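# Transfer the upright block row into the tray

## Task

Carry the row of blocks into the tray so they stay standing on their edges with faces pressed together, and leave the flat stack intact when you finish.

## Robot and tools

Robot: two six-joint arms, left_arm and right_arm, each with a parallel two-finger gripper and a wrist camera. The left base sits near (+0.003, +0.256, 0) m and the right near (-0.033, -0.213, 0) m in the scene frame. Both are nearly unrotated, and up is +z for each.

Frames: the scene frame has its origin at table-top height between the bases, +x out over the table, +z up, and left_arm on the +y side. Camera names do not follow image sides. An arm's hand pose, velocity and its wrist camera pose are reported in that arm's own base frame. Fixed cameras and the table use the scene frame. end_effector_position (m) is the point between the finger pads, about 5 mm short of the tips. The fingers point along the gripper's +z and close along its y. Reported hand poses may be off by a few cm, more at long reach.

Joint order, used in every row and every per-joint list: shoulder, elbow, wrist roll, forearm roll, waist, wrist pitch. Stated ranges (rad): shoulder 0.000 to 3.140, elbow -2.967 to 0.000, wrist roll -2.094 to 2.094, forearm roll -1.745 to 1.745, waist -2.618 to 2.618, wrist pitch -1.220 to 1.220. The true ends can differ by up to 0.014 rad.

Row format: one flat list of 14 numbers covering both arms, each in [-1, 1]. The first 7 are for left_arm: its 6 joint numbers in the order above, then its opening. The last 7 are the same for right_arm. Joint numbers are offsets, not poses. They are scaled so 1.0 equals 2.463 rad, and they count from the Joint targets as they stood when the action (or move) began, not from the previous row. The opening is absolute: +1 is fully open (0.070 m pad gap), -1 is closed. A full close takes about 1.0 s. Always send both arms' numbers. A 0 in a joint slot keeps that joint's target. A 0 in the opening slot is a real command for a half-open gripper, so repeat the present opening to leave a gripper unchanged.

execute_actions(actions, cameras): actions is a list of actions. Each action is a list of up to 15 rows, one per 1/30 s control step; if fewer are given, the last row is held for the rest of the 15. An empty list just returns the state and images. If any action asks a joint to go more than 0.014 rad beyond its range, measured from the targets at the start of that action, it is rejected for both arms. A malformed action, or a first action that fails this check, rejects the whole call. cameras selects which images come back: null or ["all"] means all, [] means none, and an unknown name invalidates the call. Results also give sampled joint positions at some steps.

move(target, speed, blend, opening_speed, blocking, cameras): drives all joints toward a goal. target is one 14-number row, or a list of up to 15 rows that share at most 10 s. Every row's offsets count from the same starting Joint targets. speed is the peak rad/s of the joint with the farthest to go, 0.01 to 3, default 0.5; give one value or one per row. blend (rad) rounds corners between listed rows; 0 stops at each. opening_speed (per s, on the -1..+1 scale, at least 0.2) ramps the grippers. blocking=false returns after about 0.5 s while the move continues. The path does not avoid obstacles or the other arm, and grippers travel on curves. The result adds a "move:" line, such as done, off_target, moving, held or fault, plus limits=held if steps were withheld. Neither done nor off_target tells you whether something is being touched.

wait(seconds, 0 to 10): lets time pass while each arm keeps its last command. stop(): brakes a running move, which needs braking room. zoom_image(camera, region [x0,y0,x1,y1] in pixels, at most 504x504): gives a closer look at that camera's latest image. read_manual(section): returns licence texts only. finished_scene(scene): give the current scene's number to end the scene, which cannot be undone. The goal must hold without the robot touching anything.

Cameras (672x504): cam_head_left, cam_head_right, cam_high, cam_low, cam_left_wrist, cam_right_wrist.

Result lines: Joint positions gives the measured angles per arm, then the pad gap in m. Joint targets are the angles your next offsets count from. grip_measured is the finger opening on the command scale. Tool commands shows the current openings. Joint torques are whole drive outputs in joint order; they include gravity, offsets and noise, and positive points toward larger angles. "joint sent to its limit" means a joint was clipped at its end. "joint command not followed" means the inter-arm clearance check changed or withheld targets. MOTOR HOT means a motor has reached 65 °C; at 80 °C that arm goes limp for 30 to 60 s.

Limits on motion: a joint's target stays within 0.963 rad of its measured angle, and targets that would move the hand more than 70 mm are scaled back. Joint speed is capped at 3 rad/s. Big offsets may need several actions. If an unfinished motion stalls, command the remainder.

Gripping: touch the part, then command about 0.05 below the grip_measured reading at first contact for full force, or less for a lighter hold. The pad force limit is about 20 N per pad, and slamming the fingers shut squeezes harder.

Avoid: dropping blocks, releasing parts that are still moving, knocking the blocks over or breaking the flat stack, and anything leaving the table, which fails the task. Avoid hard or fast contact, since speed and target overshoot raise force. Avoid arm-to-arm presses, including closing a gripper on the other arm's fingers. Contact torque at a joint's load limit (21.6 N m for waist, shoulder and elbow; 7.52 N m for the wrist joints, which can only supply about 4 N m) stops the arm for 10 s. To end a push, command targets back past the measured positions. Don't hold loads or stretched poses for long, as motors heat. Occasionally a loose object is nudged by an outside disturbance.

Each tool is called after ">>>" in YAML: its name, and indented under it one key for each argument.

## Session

>>> execute_actions:
  actions: []

>>> zoom_image:
  camera: "cam_head_left"
  region: [520, 230, 650, 330]

>>> zoom_image:
  camera: "cam_high"
  region: [195, 220, 315, 310]

>>> zoom_image:
  camera: "cam_low"
  region: [220, 240, 340, 350]

Scene clock: 0.00 s.
left_arm: end_effector_position=(+0.6553, +0.2153, +0.2133) grip_measured=+1.00 end_effector_quat_wxyz=(+0.695, -0.210, +0.656, +0.206) | right_arm: end_effector_position=(+0.0955, -0.2493, +0.1026) grip_measured=+1.00 end_effector_quat_wxyz=(+0.119, +0.888, +0.440, -0.063)
Joint names: [shoulder, elbow, wrist roll, forearm roll, waist, wrist pitch]
Joint positions: left_arm=[2.438 -1.964 0.696 -0.787 0.19 -0.594 0.07] | right_arm=[1.361 -0.817 1.213 -0.166 -1.099 0.883 0.07]
Joint torques (N m): no reading
Joint targets: left_arm=[2.438 -1.964 0.696 -0.787 0.190 -0.594] | right_arm=[1.361 -0.817 1.213 -0.166 -1.099 0.883]
Tool commands: left_gripper/opening=+1.0 right_gripper/opening=+1.0

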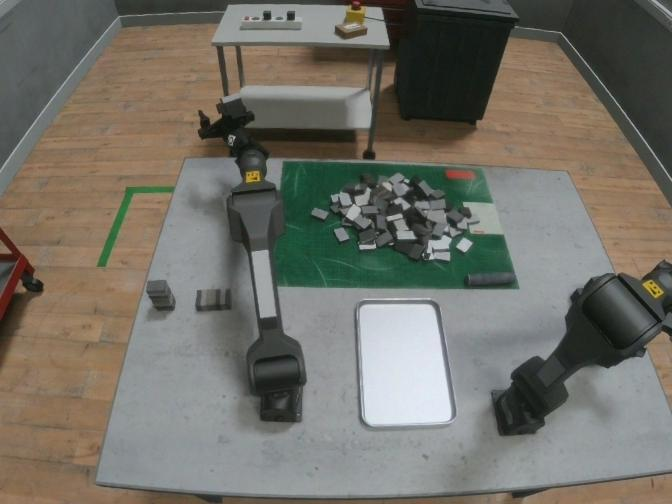

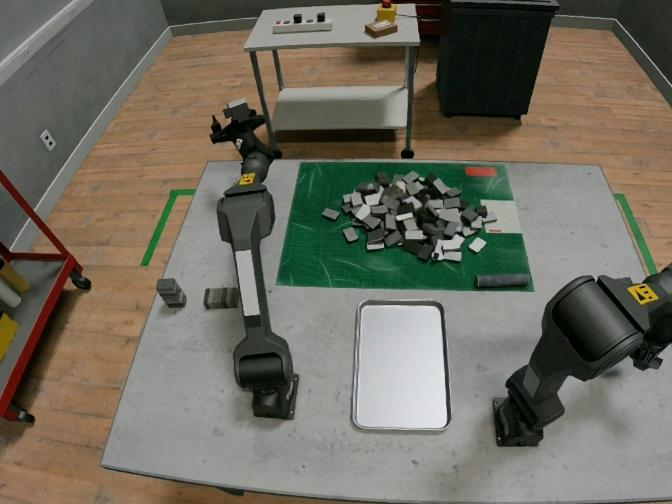

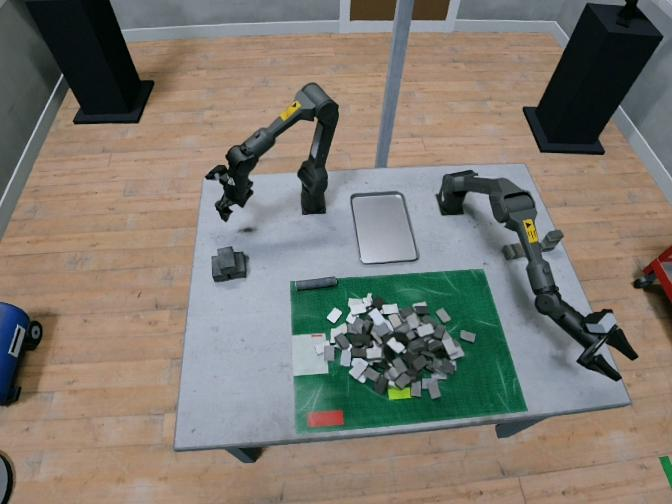

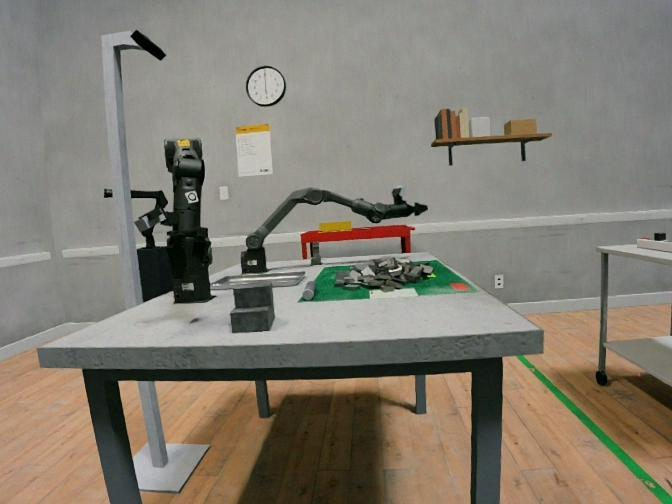

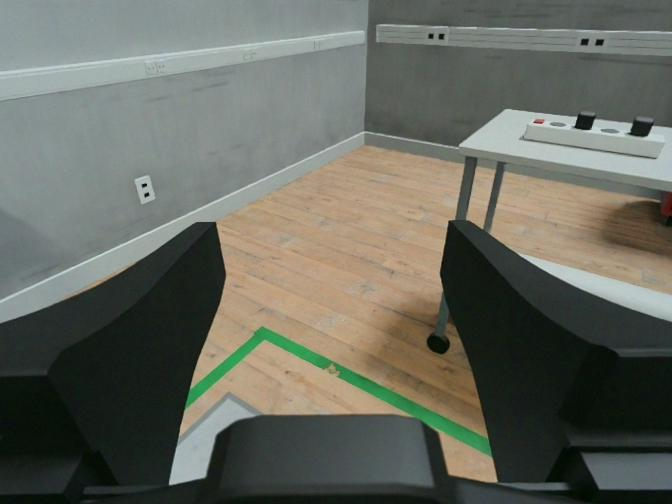

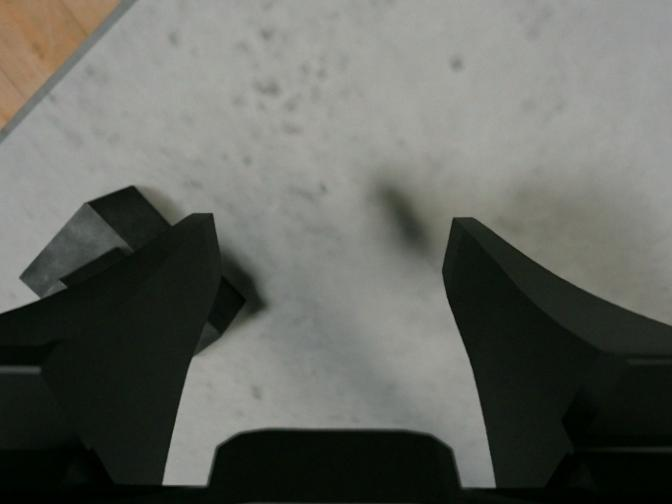

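Scaled by 3.877.

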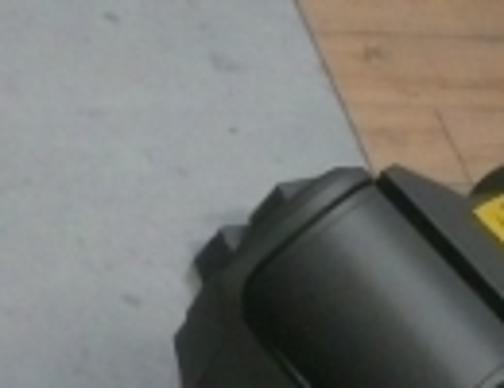

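Scaled by 4.200.

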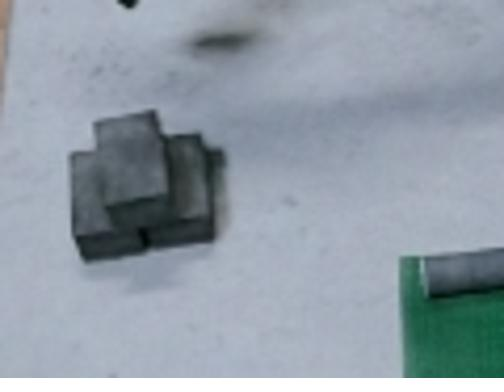

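Scaled by 4.200.

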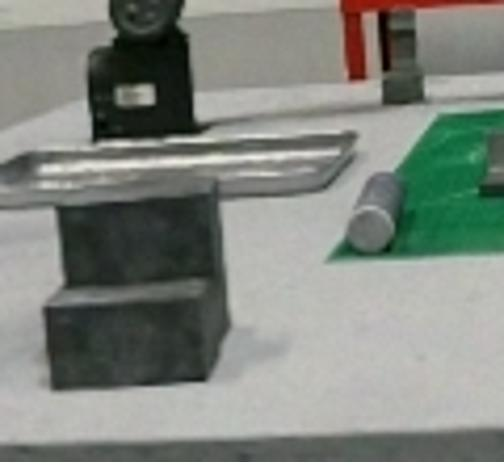

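>>> zoom_image:
  camera: "cam_head_left"
  region: [130, 265, 260, 335]

>>> zoom_image:
  camera: "cam_high"
  region: [480, 220, 580, 290]

Scaled by 3.877.

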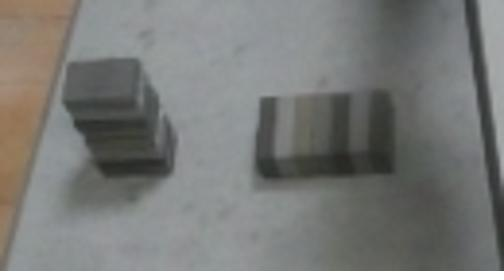

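Scaled by 5.040.

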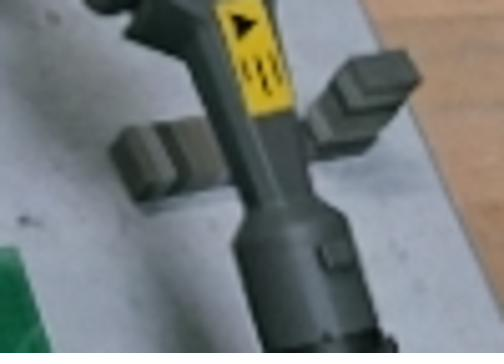

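>>> move:
  target: [-0.4188,0.3262,0.0682,0.3195,0.2737,0.7284,1,0,0,0,0,0,0,1]
  speed: 1.0

>>> zoom_image:
  camera: "cam_left_wrist"
  region: [200, 100, 450, 300]

Scene clock: 4.07 s.
left_arm: end_effector_position=(+0.1878, +0.2200, +0.1730) grip_measured=+1.00 end_effector_quat_wxyz=(+0.069, +0.000, +0.994, +0.080) | right_arm: end_effector_position=(+0.0955, -0.2493, +0.1026) grip_measured=+1.00 end_effector_quat_wxyz=(+0.119, +0.888, +0.440, -0.063)
Joint names: [shoulder, elbow, wrist roll, forearm roll, waist, wrist pitch]
Joint positions: left_arm=[1.406 -1.16 0.864 0 0.864 1.2 0.07] | right_arm=[1.361 -0.817 1.213 -0.166 -1.099 0.883 0.07]
Joint torques (N m): left_arm=[-2.97 -2.83 0.05 -0.2 -0.62 -0.24] | right_arm=[-3.26 -4.87 0 -0.28 -0.33 -0.16]
Joint targets: left_arm=[1.407 -1.160 0.864 -0.001 0.864 1.200] | right_arm=[1.361 -0.817 1.213 -0.166 -1.099 0.883]
move: done

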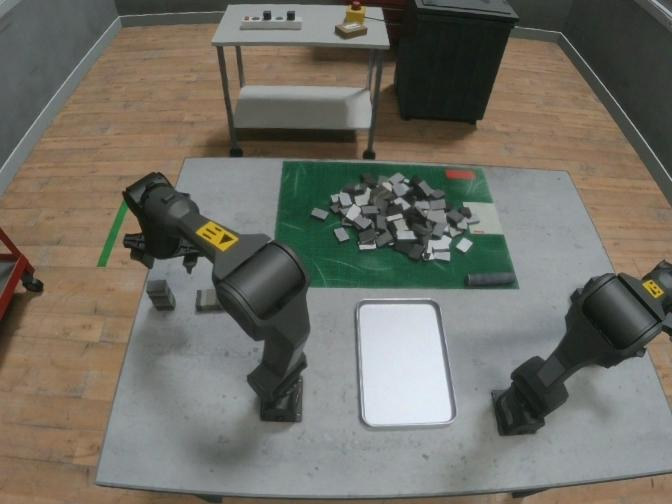

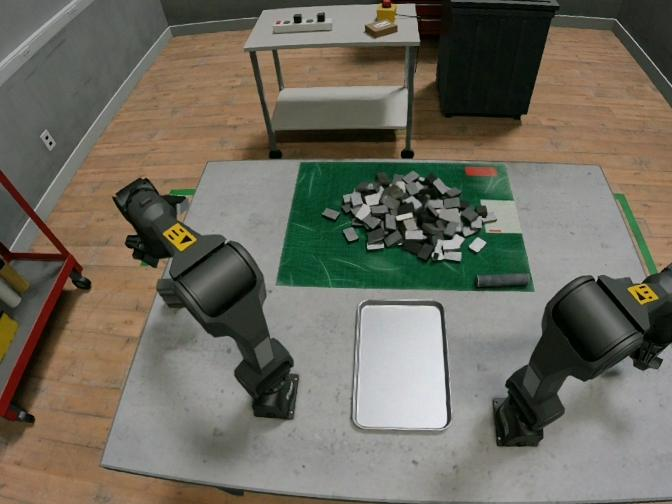

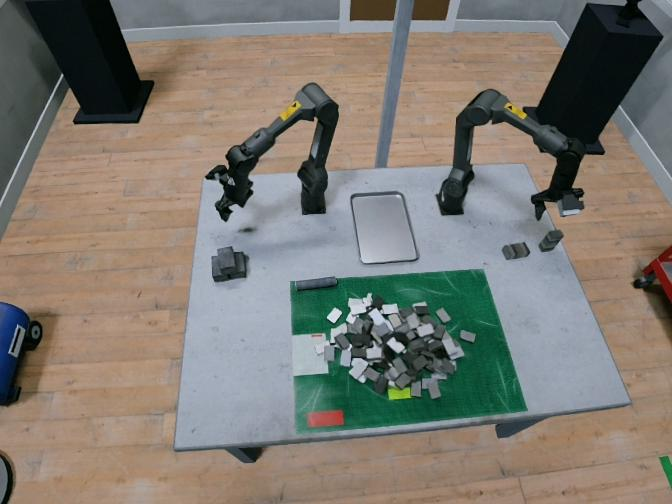

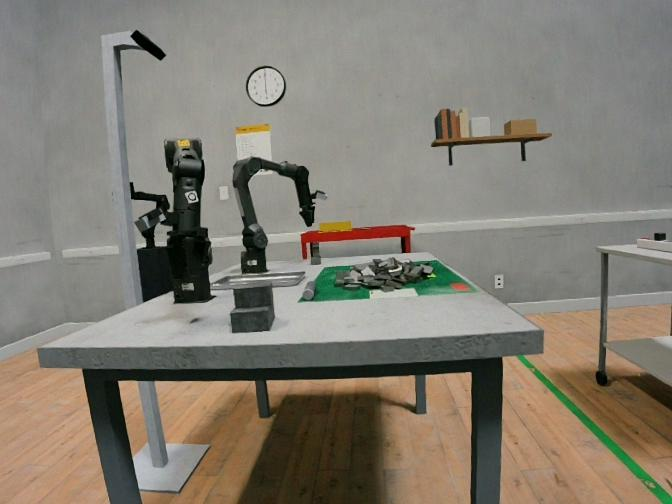

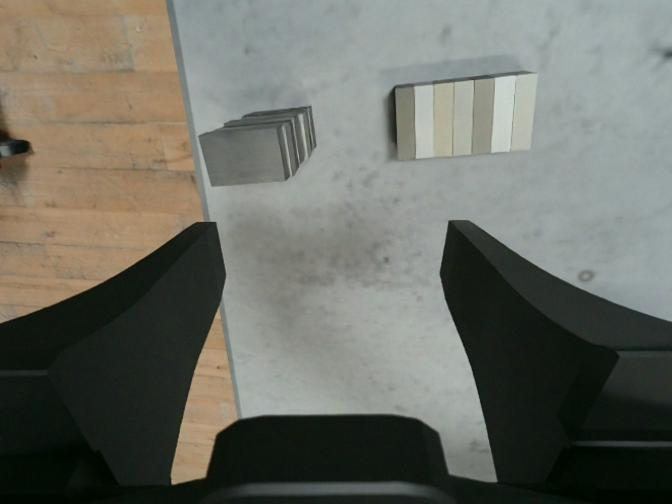

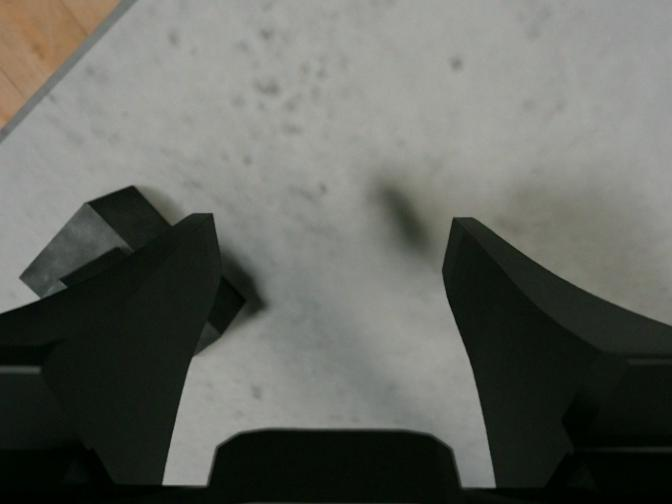

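Scaled by 2.016.

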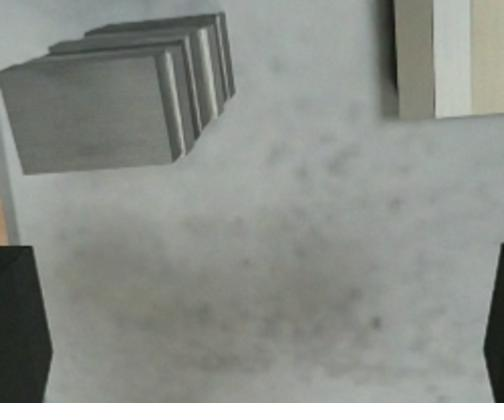

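>>> move:
  target:
    - [0,0,-0.795,0,-0.1064,0,1,0,0,0,0,0,0,1]
    - [0.0462,0.0819,-0.795,0.0004,-0.1064,-0.0425,1,0,0,0,0,0,0,1]
  speed: [1.0,0.4]
  blend: [0.1,0]
  cameras: ["cam_left_wrist","cam_head_left","cam_low"]

Scene clock: 9.70 s.
left_arm: end_effector_position=(+0.2118, +0.1456, +0.0894) grip_measured=+1.00 end_effector_quat_wxyz=(+0.001, +0.750, -0.661, +0.000) | right_arm: end_effector_position=(+0.0955, -0.2493, +0.1026) grip_measured=+1.00 end_effector_quat_wxyz=(+0.119, +0.888, +0.440, -0.063)
Joint names: [shoulder, elbow, wrist roll, forearm roll, waist, wrist pitch]
Joint positions: left_arm=[1.522 -0.957 -1.094 0 0.602 1.095 0.07] | right_arm=[1.361 -0.817 1.213 -0.166 -1.099 0.883 0.07]
Joint torques (N m): left_arm=[-4.4 -2.77 -0.05 0.02 -0.21 0.18] | right_arm=[-3.43 -4.79 -0.03 -0.23 -0.46 -0.16]
Joint targets: left_arm=[1.521 -0.959 -1.095 0.000 0.602 1.096] | right_arm=[1.361 -0.817 1.213 -0.166 -1.099 0.883]
move: done
Images, in order (width x height): cam_head_left 672x504, cam_low 672x504, cam_left_wrist 672x504.

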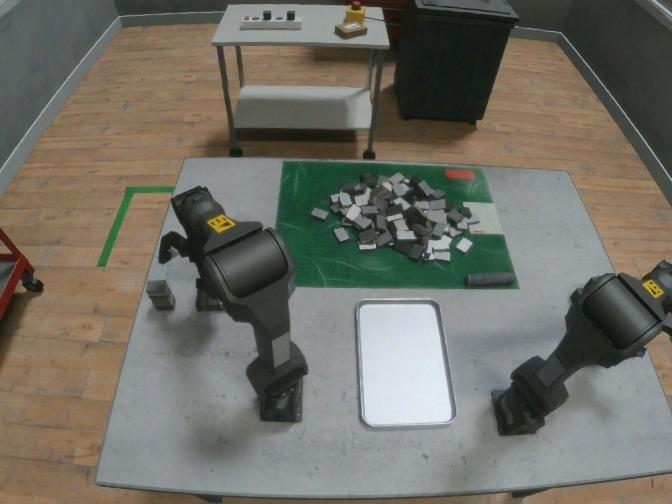

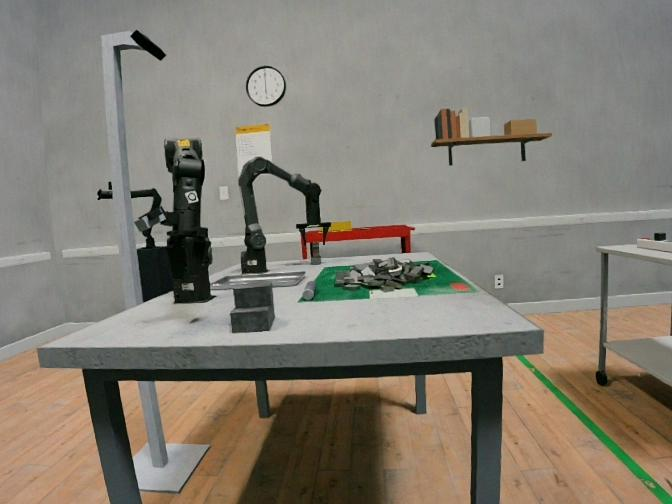

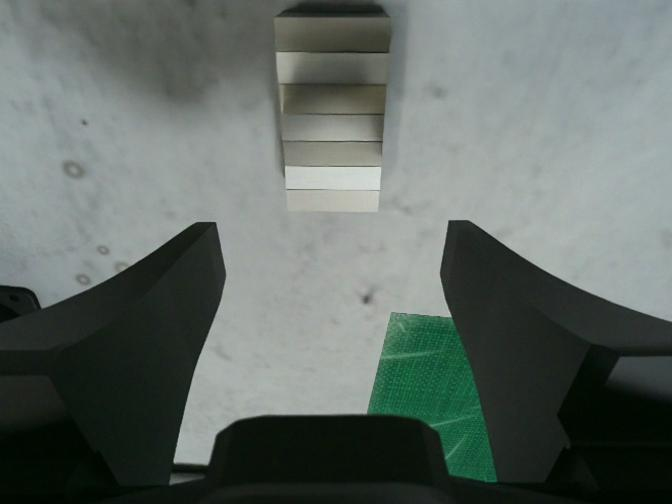

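>>> move:
  target: [0.0590,0.0690,0,0,0,-0.1280,1,0,0,0,0,0,0,1]
  speed: 0.2
  cameras: ["cam_left_wrist","cam_head_left"]

>>> move:
  target: [0,0,0,0,0,0,0.1,0,0,0,0,0,0,1]
  opening_speed: 0.5
  cameras: ["cam_left_wrist"]

Scene clock: 12.83 s.
left_arm: end_effector_position=(+0.2118, +0.1456, +0.0156) grip_measured=+1.00 end_effector_quat_wxyz=(+0.000, +0.750, -0.661, +0.000) | right_arm: end_effector_position=(+0.0955, -0.2493, +0.1026) grip_measured=+1.00 end_effector_quat_wxyz=(+0.119, +0.888, +0.440, -0.063)
Joint names: [shoulder, elbow, wrist roll, forearm roll, waist, wrist pitch]
Joint positions: left_arm=[1.667 -0.788 -1.094 0 0.602 0.78 0.07] | right_arm=[1.361 -0.817 1.213 -0.166 -1.099 0.883 0.07]
Joint torques (N m): left_arm=[-4.58 -2.02 -0.12 -0.05 0.01 0.22] | right_arm=[-3.19 -5.12 -0.03 -0.25 -0.44 -0.15]
Joint targets: left_arm=[1.666 -0.789 -1.095 0.000 0.602 0.780] | right_arm=[1.361 -0.817 1.213 -0.166 -1.099 0.883]
move: done
Images, in order (width x height): cam_head_left 672x504, cam_left_wrist 672x504.

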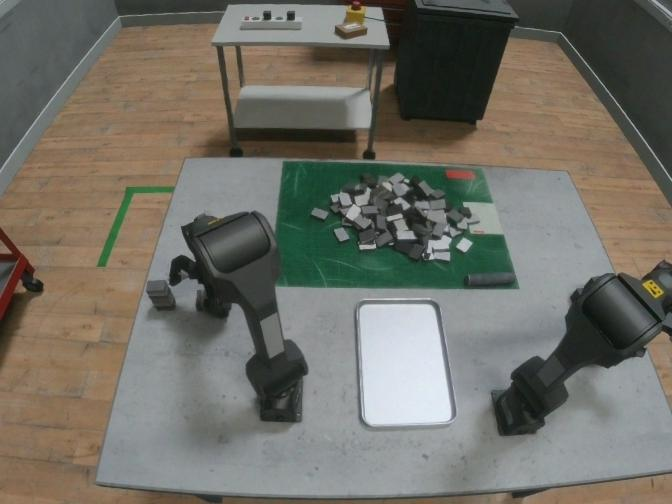

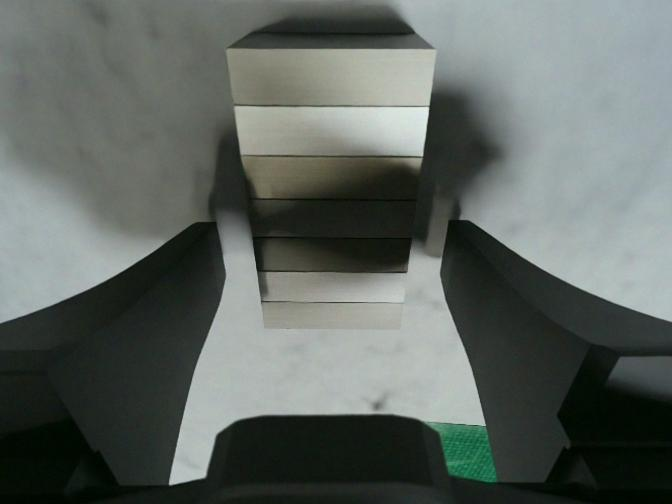

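Scene clock: 14.83 s.
left_arm: end_effector_position=(+0.2121, +0.1458, +0.0158) grip_measured=+0.16 end_effector_quat_wxyz=(+0.000, +0.750, -0.661, +0.000) | right_arm: end_effector_position=(+0.0955, -0.2493, +0.1026) grip_measured=+1.00 end_effector_quat_wxyz=(+0.119, +0.888, +0.440, -0.063)
Joint names: [shoulder, elbow, wrist roll, forearm roll, waist, wrist pitch]
Joint positions: left_arm=[1.667 -0.789 -1.094 0 0.602 0.78 0.041] | right_arm=[1.361 -0.817 1.213 -0.166 -1.099 0.883 0.07]
Joint torques (N m): left_arm=[-4.59 -2.25 -0.09 -0.09 -0.07 0.06] | right_arm=[-3.23 -4.87 -0.04 -0.28 -0.39 -0.16]
Joint targets: left_arm=[1.666 -0.789 -1.095 0.000 0.602 0.780] | right_arm=[1.361 -0.817 1.213 -0.166 -1.099 0.883]
move: done
Images, in order (width x height): cam_left_wrist 672x504.

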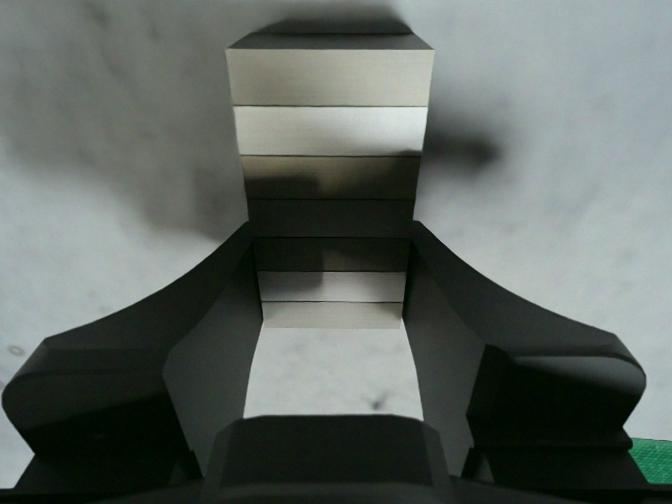

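>>> move:
  target:
    - [0,0,0,0,0,0,0.4,0,0,0,0,0,0,1]
    - [-0.0022,0.0029,-0.0057,0,-0.0057,-0.0007,0.1,0,0,0,0,0,0,1]
    - [-0.0135,0.0179,-0.0378,0,-0.0378,-0.0041,0.1,0,0,0,0,0,0,1]
  opening_speed: 0.5
  speed: 0.06
  cameras: ["cam_left_wrist","cam_head_left"]

Scene clock: 20.57 s.
left_arm: end_effector_position=(+0.2148, +0.1198, +0.0158) grip_measured=+0.16 end_effector_quat_wxyz=(+0.001, +0.750, -0.662, +0.000) | right_arm: end_effector_position=(+0.0955, -0.2493, +0.1026) grip_measured=+1.00 end_effector_quat_wxyz=(+0.119, +0.888, +0.440, -0.063)
Joint names: [shoulder, elbow, wrist roll, forearm roll, waist, wrist pitch]
Joint positions: left_arm=[1.633 -0.744 -1.188 0.001 0.508 0.77 0.041] | right_arm=[1.361 -0.817 1.213 -0.166 -1.099 0.883 0.07]
Joint torques (N m): left_arm=[-4.49 -1.61 0.08 -0.09 -0.33 0.04] | right_arm=[-3.42 -4.98 -0.06 -0.29 -0.22 -0.14]
Joint targets: left_arm=[1.633 -0.744 -1.188 0.000 0.509 0.770] | right_arm=[1.361 -0.817 1.213 -0.166 -1.099 0.883]
move: done
Images, in order (width x height): cam_head_left 672x504, cam_left_wrist 672x504.

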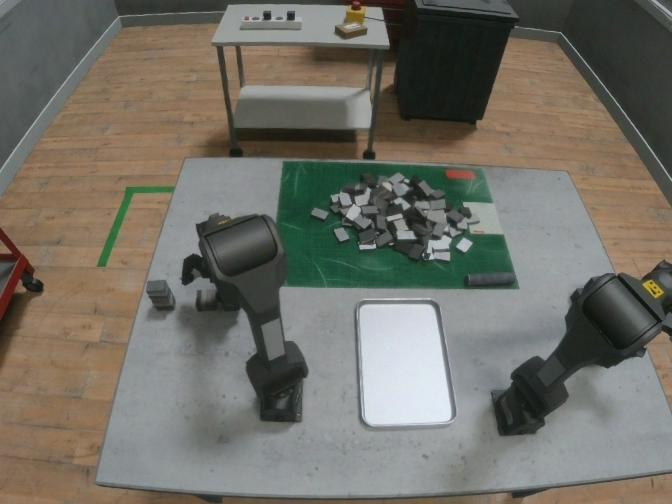

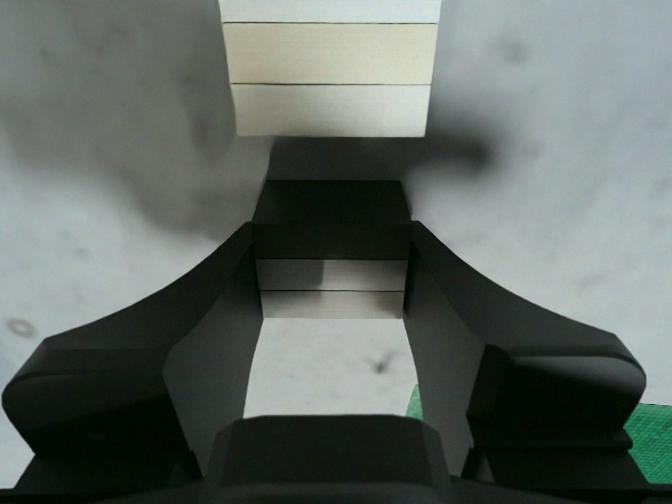

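>>> move:
  target:
    - [0,0,0,0,0,0,0.6,0,0,0,0,0,0,1]
    - [-0.0620,-0.0692,0,0,0,0.1309,0.6,0,0,0,0,0,0,1]
    - [-0.0620,-0.0692,0.6366,0,-0.0015,0.1309,0.3,0,0,0,0,0,0,1]
  opening_speed: 0.6
  speed: [0.3,0.3,0.9]
  blend: [0,0.03,0]
  cameras: ["cam_left_wrist","cam_head_left"]

Scene clock: 28.07 s.
left_arm: end_effector_position=(+0.2148, +0.1191, +0.0902) grip_measured=+0.30 end_effector_quat_wxyz=(+0.000, -0.062, +0.998, +0.000) | right_arm: end_effector_position=(+0.0955, -0.2493, +0.1026) grip_measured=+1.00 end_effector_quat_wxyz=(+0.119, +0.888, +0.440, -0.063)
Joint names: [shoulder, elbow, wrist roll, forearm roll, waist, wrist pitch]
Joint positions: left_arm=[1.48 -0.915 0.38 0.001 0.506 1.093 0.046] | right_arm=[1.361 -0.817 1.213 -0.166 -1.099 0.883 0.07]
Joint torques (N m): left_arm=[-3.17 -1.89 0.12 -0.12 -0.57 -0.09] | right_arm=[-3.29 -5.08 -0.03 -0.25 -0.39 -0.14]
Joint targets: left_arm=[1.480 -0.915 0.380 0.000 0.505 1.093] | right_arm=[1.361 -0.817 1.213 -0.166 -1.099 0.883]
move: done
Images, in order (width x height): cam_head_left 672x504, cam_left_wrist 672x504.

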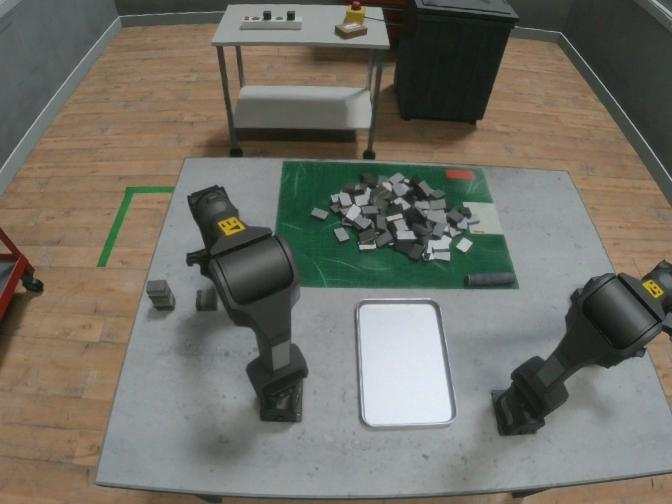

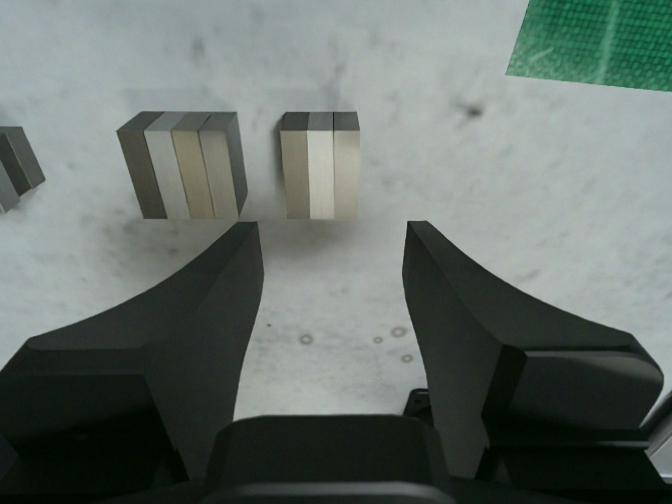

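>>> move:
  target:
    - [0,0,0.0089,0,0.0089,0,0.25,0,0,0,0,0,0,1]
    - [0.0445,0.0469,0.0089,0,0.0089,-0.0914,0.25,0,0,0,0,0,0,1]
  speed: [0.2,0.2]
  opening_speed: 0.5
  cameras: ["cam_left_wrist"]

Scene clock: 30.57 s.
left_arm: end_effector_position=(+0.2152, +0.1255, +0.0371) grip_measured=+0.25 end_effector_quat_wxyz=(+0.000, -0.062, +0.998, +0.000) | right_arm: end_effector_position=(+0.0955, -0.2493, +0.1026) grip_measured=+1.00 end_effector_quat_wxyz=(+0.119, +0.888, +0.440, -0.063)
Joint names: [shoulder, elbow, wrist roll, forearm roll, waist, wrist pitch]
Joint positions: left_arm=[1.59 -0.799 0.403 0.001 0.527 0.867 0.044] | right_arm=[1.361 -0.817 1.213 -0.166 -1.099 0.883 0.07]
Joint torques (N m): left_arm=[-4.33 -2.12 -0.12 -0.17 -0.67 0.2] | right_arm=[-3.44 -5.3 0.01 -0.28 -0.38 -0.17]
Joint targets: left_arm=[1.590 -0.799 0.402 0.000 0.527 0.867] | right_arm=[1.361 -0.817 1.213 -0.166 -1.099 0.883]
move: done
Images, in order (width x height): cam_left_wrist 672x504.

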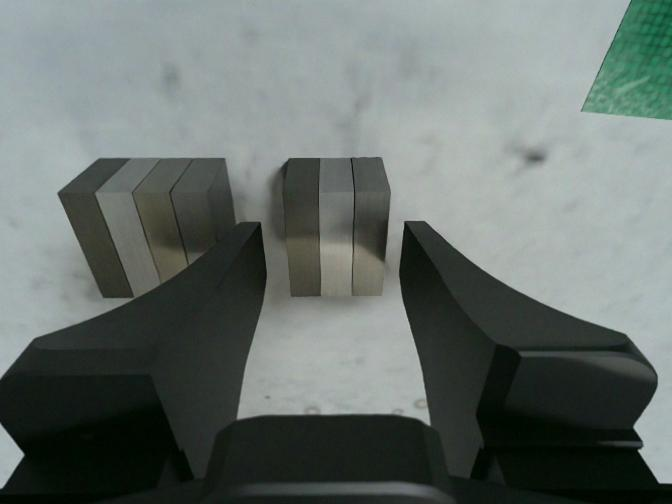

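>>> move:
  target:
    - [0.0191,0.0201,0,0,0,-0.0392,0.25,0,0,0,0,0,0,1]
    - [0.0191,0.0201,0,0,0,-0.0392,-0.16,0,0,0,0,0,0,1]
  speed: 0.12
  opening_speed: 0.4
  cameras: ["cam_left_wrist"]

Scene clock: 33.17 s.
left_arm: end_effector_position=(+0.2138, +0.1247, +0.0158) grip_measured=-0.10 end_effector_quat_wxyz=(+0.000, -0.062, +0.998, +0.000) | right_arm: end_effector_position=(+0.0955, -0.2493, +0.1026) grip_measured=+1.00 end_effector_quat_wxyz=(+0.119, +0.888, +0.440, -0.063)
Joint names: [shoulder, elbow, wrist roll, forearm roll, waist, wrist pitch]
Joint positions: left_arm=[1.637 -0.75 0.403 0.001 0.527 0.771 0.032] | right_arm=[1.361 -0.817 1.213 -0.166 -1.099 0.883 0.07]
Joint torques (N m): left_arm=[-4.55 -2.48 -0.1 -0.05 -0.42 0.06] | right_arm=[-3.19 -5.02 0 -0.33 -0.18 -0.16]
Joint targets: left_arm=[1.637 -0.750 0.402 0.000 0.527 0.771] | right_arm=[1.361 -0.817 1.213 -0.166 -1.099 0.883]
move: done
Images, in order (width x height): cam_left_wrist 672x504.

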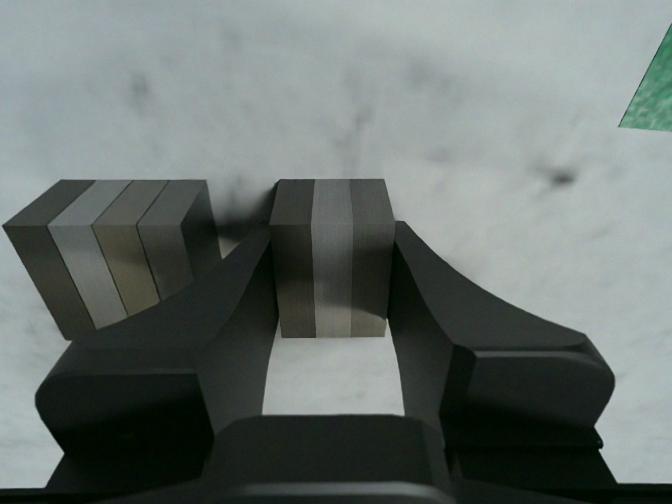

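>>> move:
  target:
    - [-0.0621,-0.0702,0,0,0,0.13,-0.16,0,0,0,0,0,0,1]
    - [-0.0173,-0.1361,-0.7178,0,-0.728,0.1534,-0.16,0,0,0,0,0,0,1]
  speed: [0.25,0.7]
  blend: [0.03,0]
  cameras: ["cam_left_wrist","cam_head_left","cam_high"]

Scene clock: 38.73 s.
left_arm: end_effector_position=(+0.0847, -0.2699, +0.1001) grip_measured=-0.10 end_effector_quat_wxyz=(+0.000, -0.050, +0.999, +0.000) | right_arm: end_effector_position=(+0.0955, -0.2493, +0.1026) grip_measured=+1.00 end_effector_quat_wxyz=(+0.119, +0.888, +0.440, -0.063)
Joint names: [shoulder, elbow, wrist roll, forearm roll, waist, wrist pitch]
Joint positions: left_arm=[1.594 -1.085 -1.366 0 -1.267 1.149 0.032] | right_arm=[1.361 -0.817 1.213 -0.166 -1.099 0.883 0.07]
Joint torques (N m): left_arm=[-4.6 -2.97 0.11 0.02 0.05 0.23] | right_arm=[-3.24 -5.01 0.01 -0.3 -0.28 -0.16]
Joint targets: left_arm=[1.594 -1.085 -1.366 0.000 -1.266 1.149] | right_arm=[1.361 -0.817 1.213 -0.166 -1.099 0.883]
move: done
Images, in order (width x height): cam_head_left 672x504, cam_high 672x504, cam_left_wrist 672x504.

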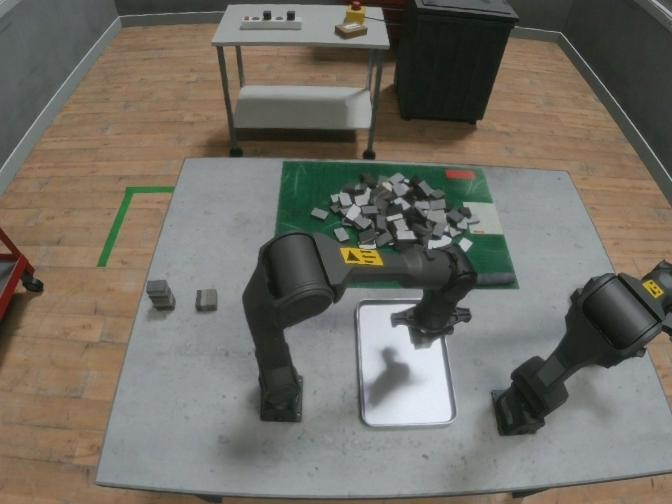

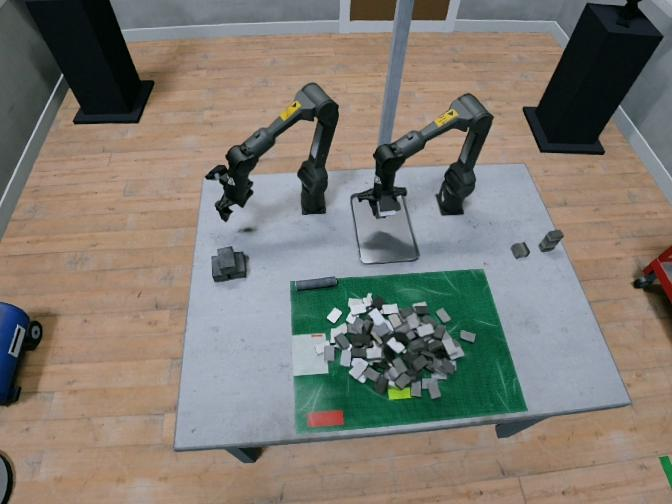

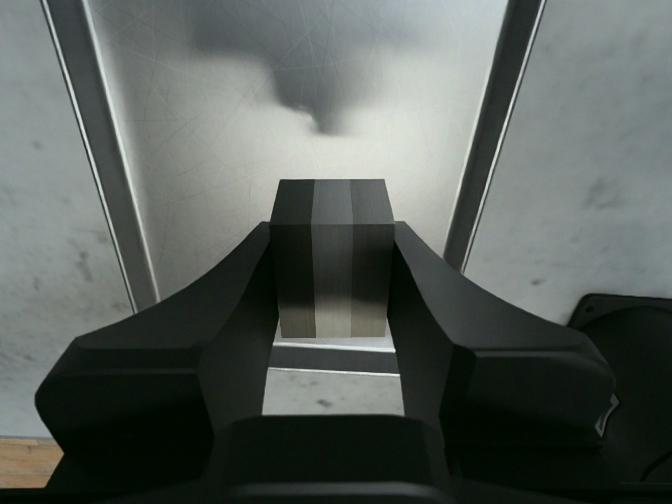

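>>> move:
  target:
    - [0.0473,0.0671,0,0,0,-0.1145,-0.16,0,0,0,0,0,0,1]
    - [0.0583,0.076,0,0,0,-0.1343,-0.16,0,0,0,0,0,0,1]
    - [0.0592,0.0767,0,0,0,-0.136,-0.16,0,0,0,0,0,0,1]
  speed: [0.25,0.06,0.02]
  cameras: ["cam_left_wrist"]

Scene clock: 42.17 s.
left_arm: end_effector_position=(+0.0848, -0.2701, +0.0175) grip_measured=-0.10 end_effector_quat_wxyz=(+0.000, -0.050, +0.999, +0.000) | right_arm: end_effector_position=(+0.0955, -0.2493, +0.1026) grip_measured=+1.00 end_effector_quat_wxyz=(+0.119, +0.888, +0.440, -0.063)
Joint names: [shoulder, elbow, wrist roll, forearm roll, waist, wrist pitch]
Joint positions: left_arm=[1.738 -0.897 -1.366 0 -1.267 0.815 0.032] | right_arm=[1.361 -0.817 1.213 -0.166 -1.099 0.883 0.07]
Joint torques (N m): left_arm=[-3.71 -1.61 -0.13 -0.11 -0.67 -0.63] | right_arm=[-3.45 -5.03 0 -0.3 -0.25 -0.17]
Joint targets: left_arm=[1.740 -0.896 -1.366 0.000 -1.266 0.814] | right_arm=[1.361 -0.817 1.213 -0.166 -1.099 0.883]
move: done
Images, in order (width x height): cam_left_wrist 672x504.

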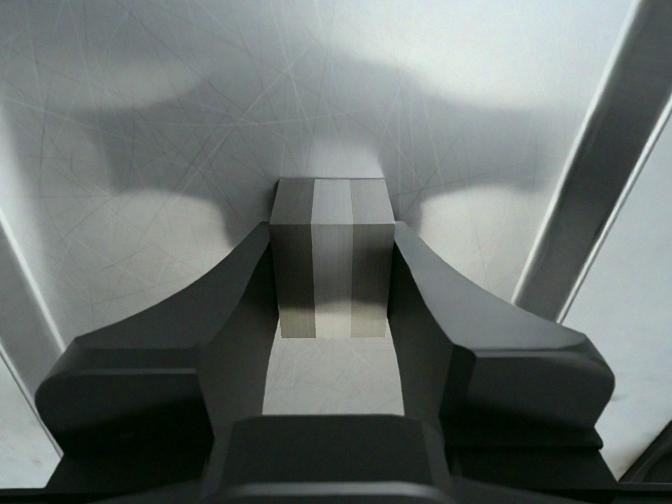

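>>> move:
  target:
    - [0,0,0,0,0,0,0.3,0,0,0,0,0,0,1]
    - [-0.0593,-0.0767,0,0,0,0.136,0.3,0,0,0,0,0,0,1]
    - [-0.0633,-0.0529,0.7978,0,0.8079,0.1162,0.5,0,0,0,0,0,0,1]
  speed: [0.2,0.25,0.8]
  opening_speed: 0.5
  blend: [0,0.03,0]
  cameras: ["cam_left_wrist","cam_head_left"]

Scene clock: 49.07 s.
left_arm: end_effector_position=(+0.2066, +0.1825, +0.0888) grip_measured=+0.50 end_effector_quat_wxyz=(+0.000, -0.062, +0.998, +0.000) | right_arm: end_effector_position=(+0.0955, -0.2493, +0.1026) grip_measured=+1.00 end_effector_quat_wxyz=(+0.119, +0.888, +0.440, -0.063)
Joint names: [shoulder, elbow, wrist roll, forearm roll, waist, wrist pitch]
Joint positions: left_arm=[1.585 -1.026 0.599 0 0.724 1.1 0.053] | right_arm=[1.361 -0.817 1.213 -0.166 -1.099 0.883 0.07]
Joint torques (N m): left_arm=[-4.69 -2.05 0 -0.19 -0.39 -0.11] | right_arm=[-3.5 -4.86 -0.01 -0.31 -0.02 -0.21]
Joint targets: left_arm=[1.584 -1.026 0.599 0.000 0.724 1.100] | right_arm=[1.361 -0.817 1.213 -0.166 -1.099 0.883]
move: done
Images, in order (width x height): cam_head_left 672x504, cam_left_wrist 672x504.

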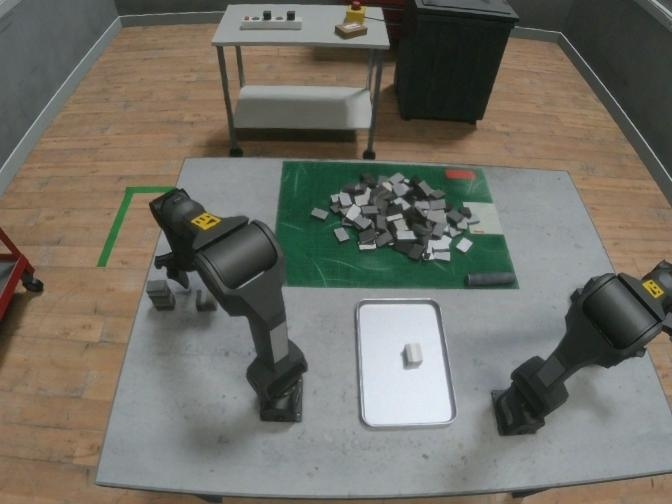

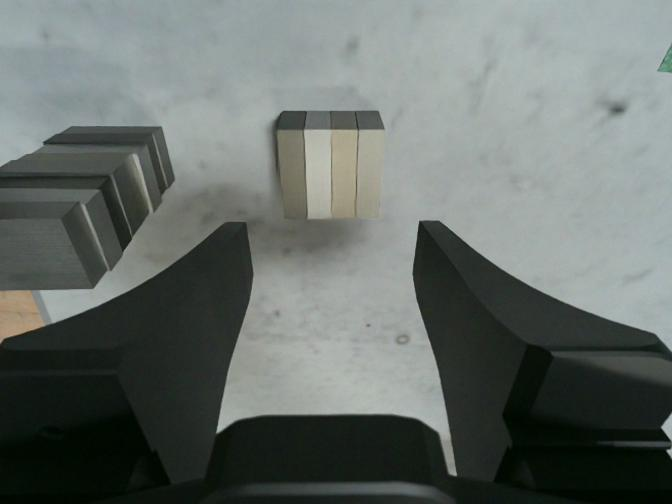

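>>> move:
  target:
    - [0.0558,0.0653,0,0,0,-0.1212,0.5,0,0,0,0,0,0,1]
    - [0.0558,0.0653,0,0,0,-0.1212,0.13,0,0,0,0,0,0,1]
  speed: 0.2
  opening_speed: 0.4
  cameras: ["cam_left_wrist"]

Scene clock: 52.57 s.
left_arm: end_effector_position=(+0.2070, +0.1829, +0.0159) grip_measured=+0.20 end_effector_quat_wxyz=(+0.000, -0.062, +0.998, +0.000) | right_arm: end_effector_position=(+0.0955, -0.2493, +0.1026) grip_measured=+1.00 end_effector_quat_wxyz=(+0.119, +0.888, +0.440, -0.063)
Joint names: [shoulder, elbow, wrist roll, forearm roll, waist, wrist pitch]
Joint positions: left_arm=[1.722 -0.866 0.599 0 0.724 0.801 0.042] | right_arm=[1.361 -0.817 1.213 -0.166 -1.099 0.883 0.07]
Joint torques (N m): left_arm=[-5 -2.17 0.11 -0.23 -0.43 0.2] | right_arm=[-3.39 -5.06 0.02 -0.3 -0.32 -0.18]
Joint targets: left_arm=[1.721 -0.866 0.599 0.000 0.724 0.801] | right_arm=[1.361 -0.817 1.213 -0.166 -1.099 0.883]
move: done
Images, in order (width x height): cam_left_wrist 672x504.

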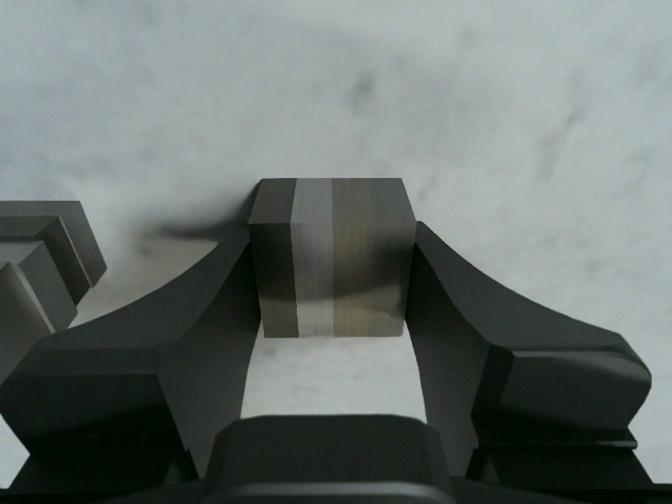

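>>> move:
  target:
    - [-0.0558,-0.0653,0,0,0,0.1212,0.13,0,0,0,0,0,0,1]
    - [-0.1233,-0.011,-0.7793,0,-0.7894,0.1351,0.13,0,0,0,0,0,0,1]
  speed: [0.25,0.7]
  blend: [0.03,0]
  cameras: ["cam_left_wrist","cam_head_left"]

Scene clock: 58.33 s.
left_arm: end_effector_position=(+0.0794, -0.2173, +0.0999) grip_measured=+0.20 end_effector_quat_wxyz=(+0.000, -0.050, +0.999, +0.000) | right_arm: end_effector_position=(+0.0955, -0.2493, +0.1026) grip_measured=+1.00 end_effector_quat_wxyz=(+0.119, +0.888, +0.440, -0.063)
Joint names: [shoulder, elbow, wrist roll, forearm roll, waist, wrist pitch]
Joint positions: left_arm=[1.418 -0.893 -1.32 0 -1.221 1.134 0.042] | right_arm=[1.361 -0.817 1.213 -0.166 -1.099 0.883 0.07]
Joint torques (N m): left_arm=[-4.06 -2.52 0.1 0.03 0.03 0.15] | right_arm=[-3.26 -5.19 0.02 -0.3 -0.39 -0.14]
Joint targets: left_arm=[1.418 -0.893 -1.320 0.000 -1.221 1.134] | right_arm=[1.361 -0.817 1.213 -0.166 -1.099 0.883]
move: done
Images, in order (width x height): cam_head_left 672x504, cam_left_wrist 672x504.

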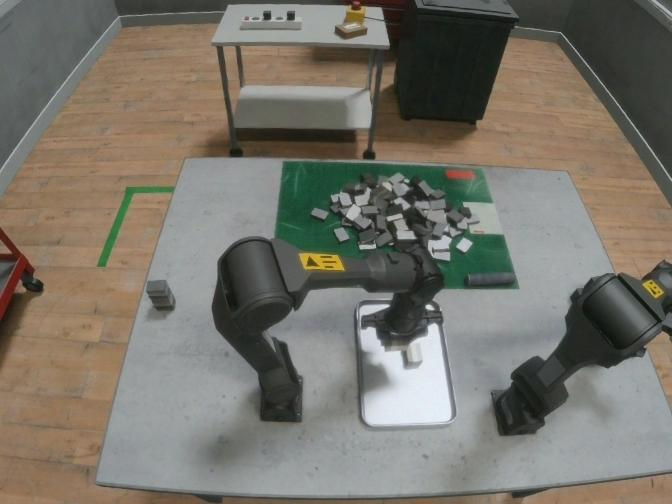

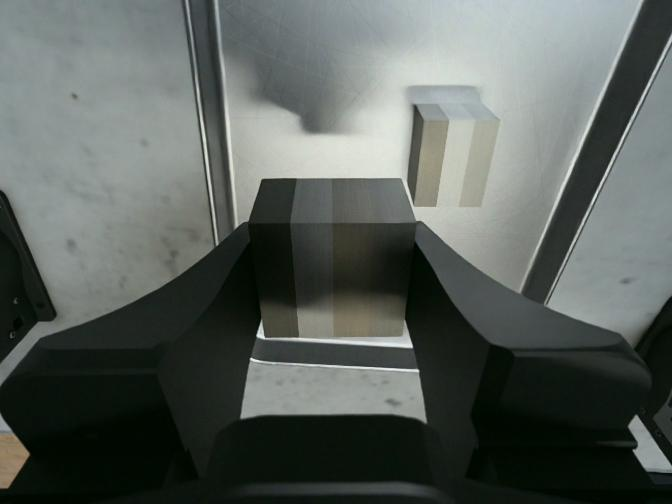

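>>> move:
  target:
    - [0.0535,0.0722,0,0,0,-0.1261,0.13,0,0,0,0,0,0,1]
    - [0.0662,0.0821,0,0,0,-0.1488,0.13,0,0,0,0,0,0,1]
    - [0.0673,0.0829,0,0,0,-0.1506,0.13,0,0,0,0,0,0,1]
  speed: [0.25,0.06,0.02]
  cameras: ["cam_left_wrist"]

Scene clock: 61.53 s.
left_arm: end_effector_position=(+0.0794, -0.2174, +0.0173) grip_measured=+0.20 end_effector_quat_wxyz=(+0.000, -0.050, +0.999, +0.000) | right_arm: end_effector_position=(+0.0955, -0.2493, +0.1026) grip_measured=+1.00 end_effector_quat_wxyz=(+0.119, +0.888, +0.440, -0.063)
Joint names: [shoulder, elbow, wrist roll, forearm roll, waist, wrist pitch]
Joint positions: left_arm=[1.583 -0.689 -1.32 0 -1.221 0.764 0.042] | right_arm=[1.361 -0.817 1.213 -0.166 -1.099 0.883 0.07]
Joint torques (N m): left_arm=[-3.87 -1.84 -0.13 -0.06 -0.5 -0.01] | right_arm=[-3.16 -5.21 0.02 -0.31 -0.09 -0.16]
Joint targets: left_arm=[1.583 -0.689 -1.320 0.000 -1.221 0.763] | right_arm=[1.361 -0.817 1.213 -0.166 -1.099 0.883]
move: done
Images, in order (width x height): cam_left_wrist 672x504.

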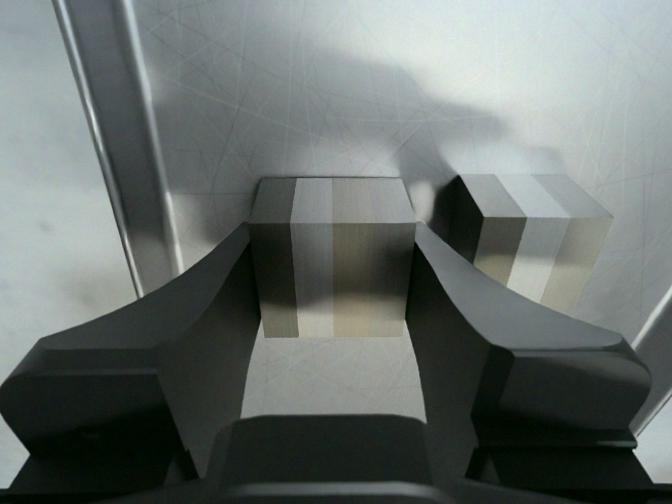

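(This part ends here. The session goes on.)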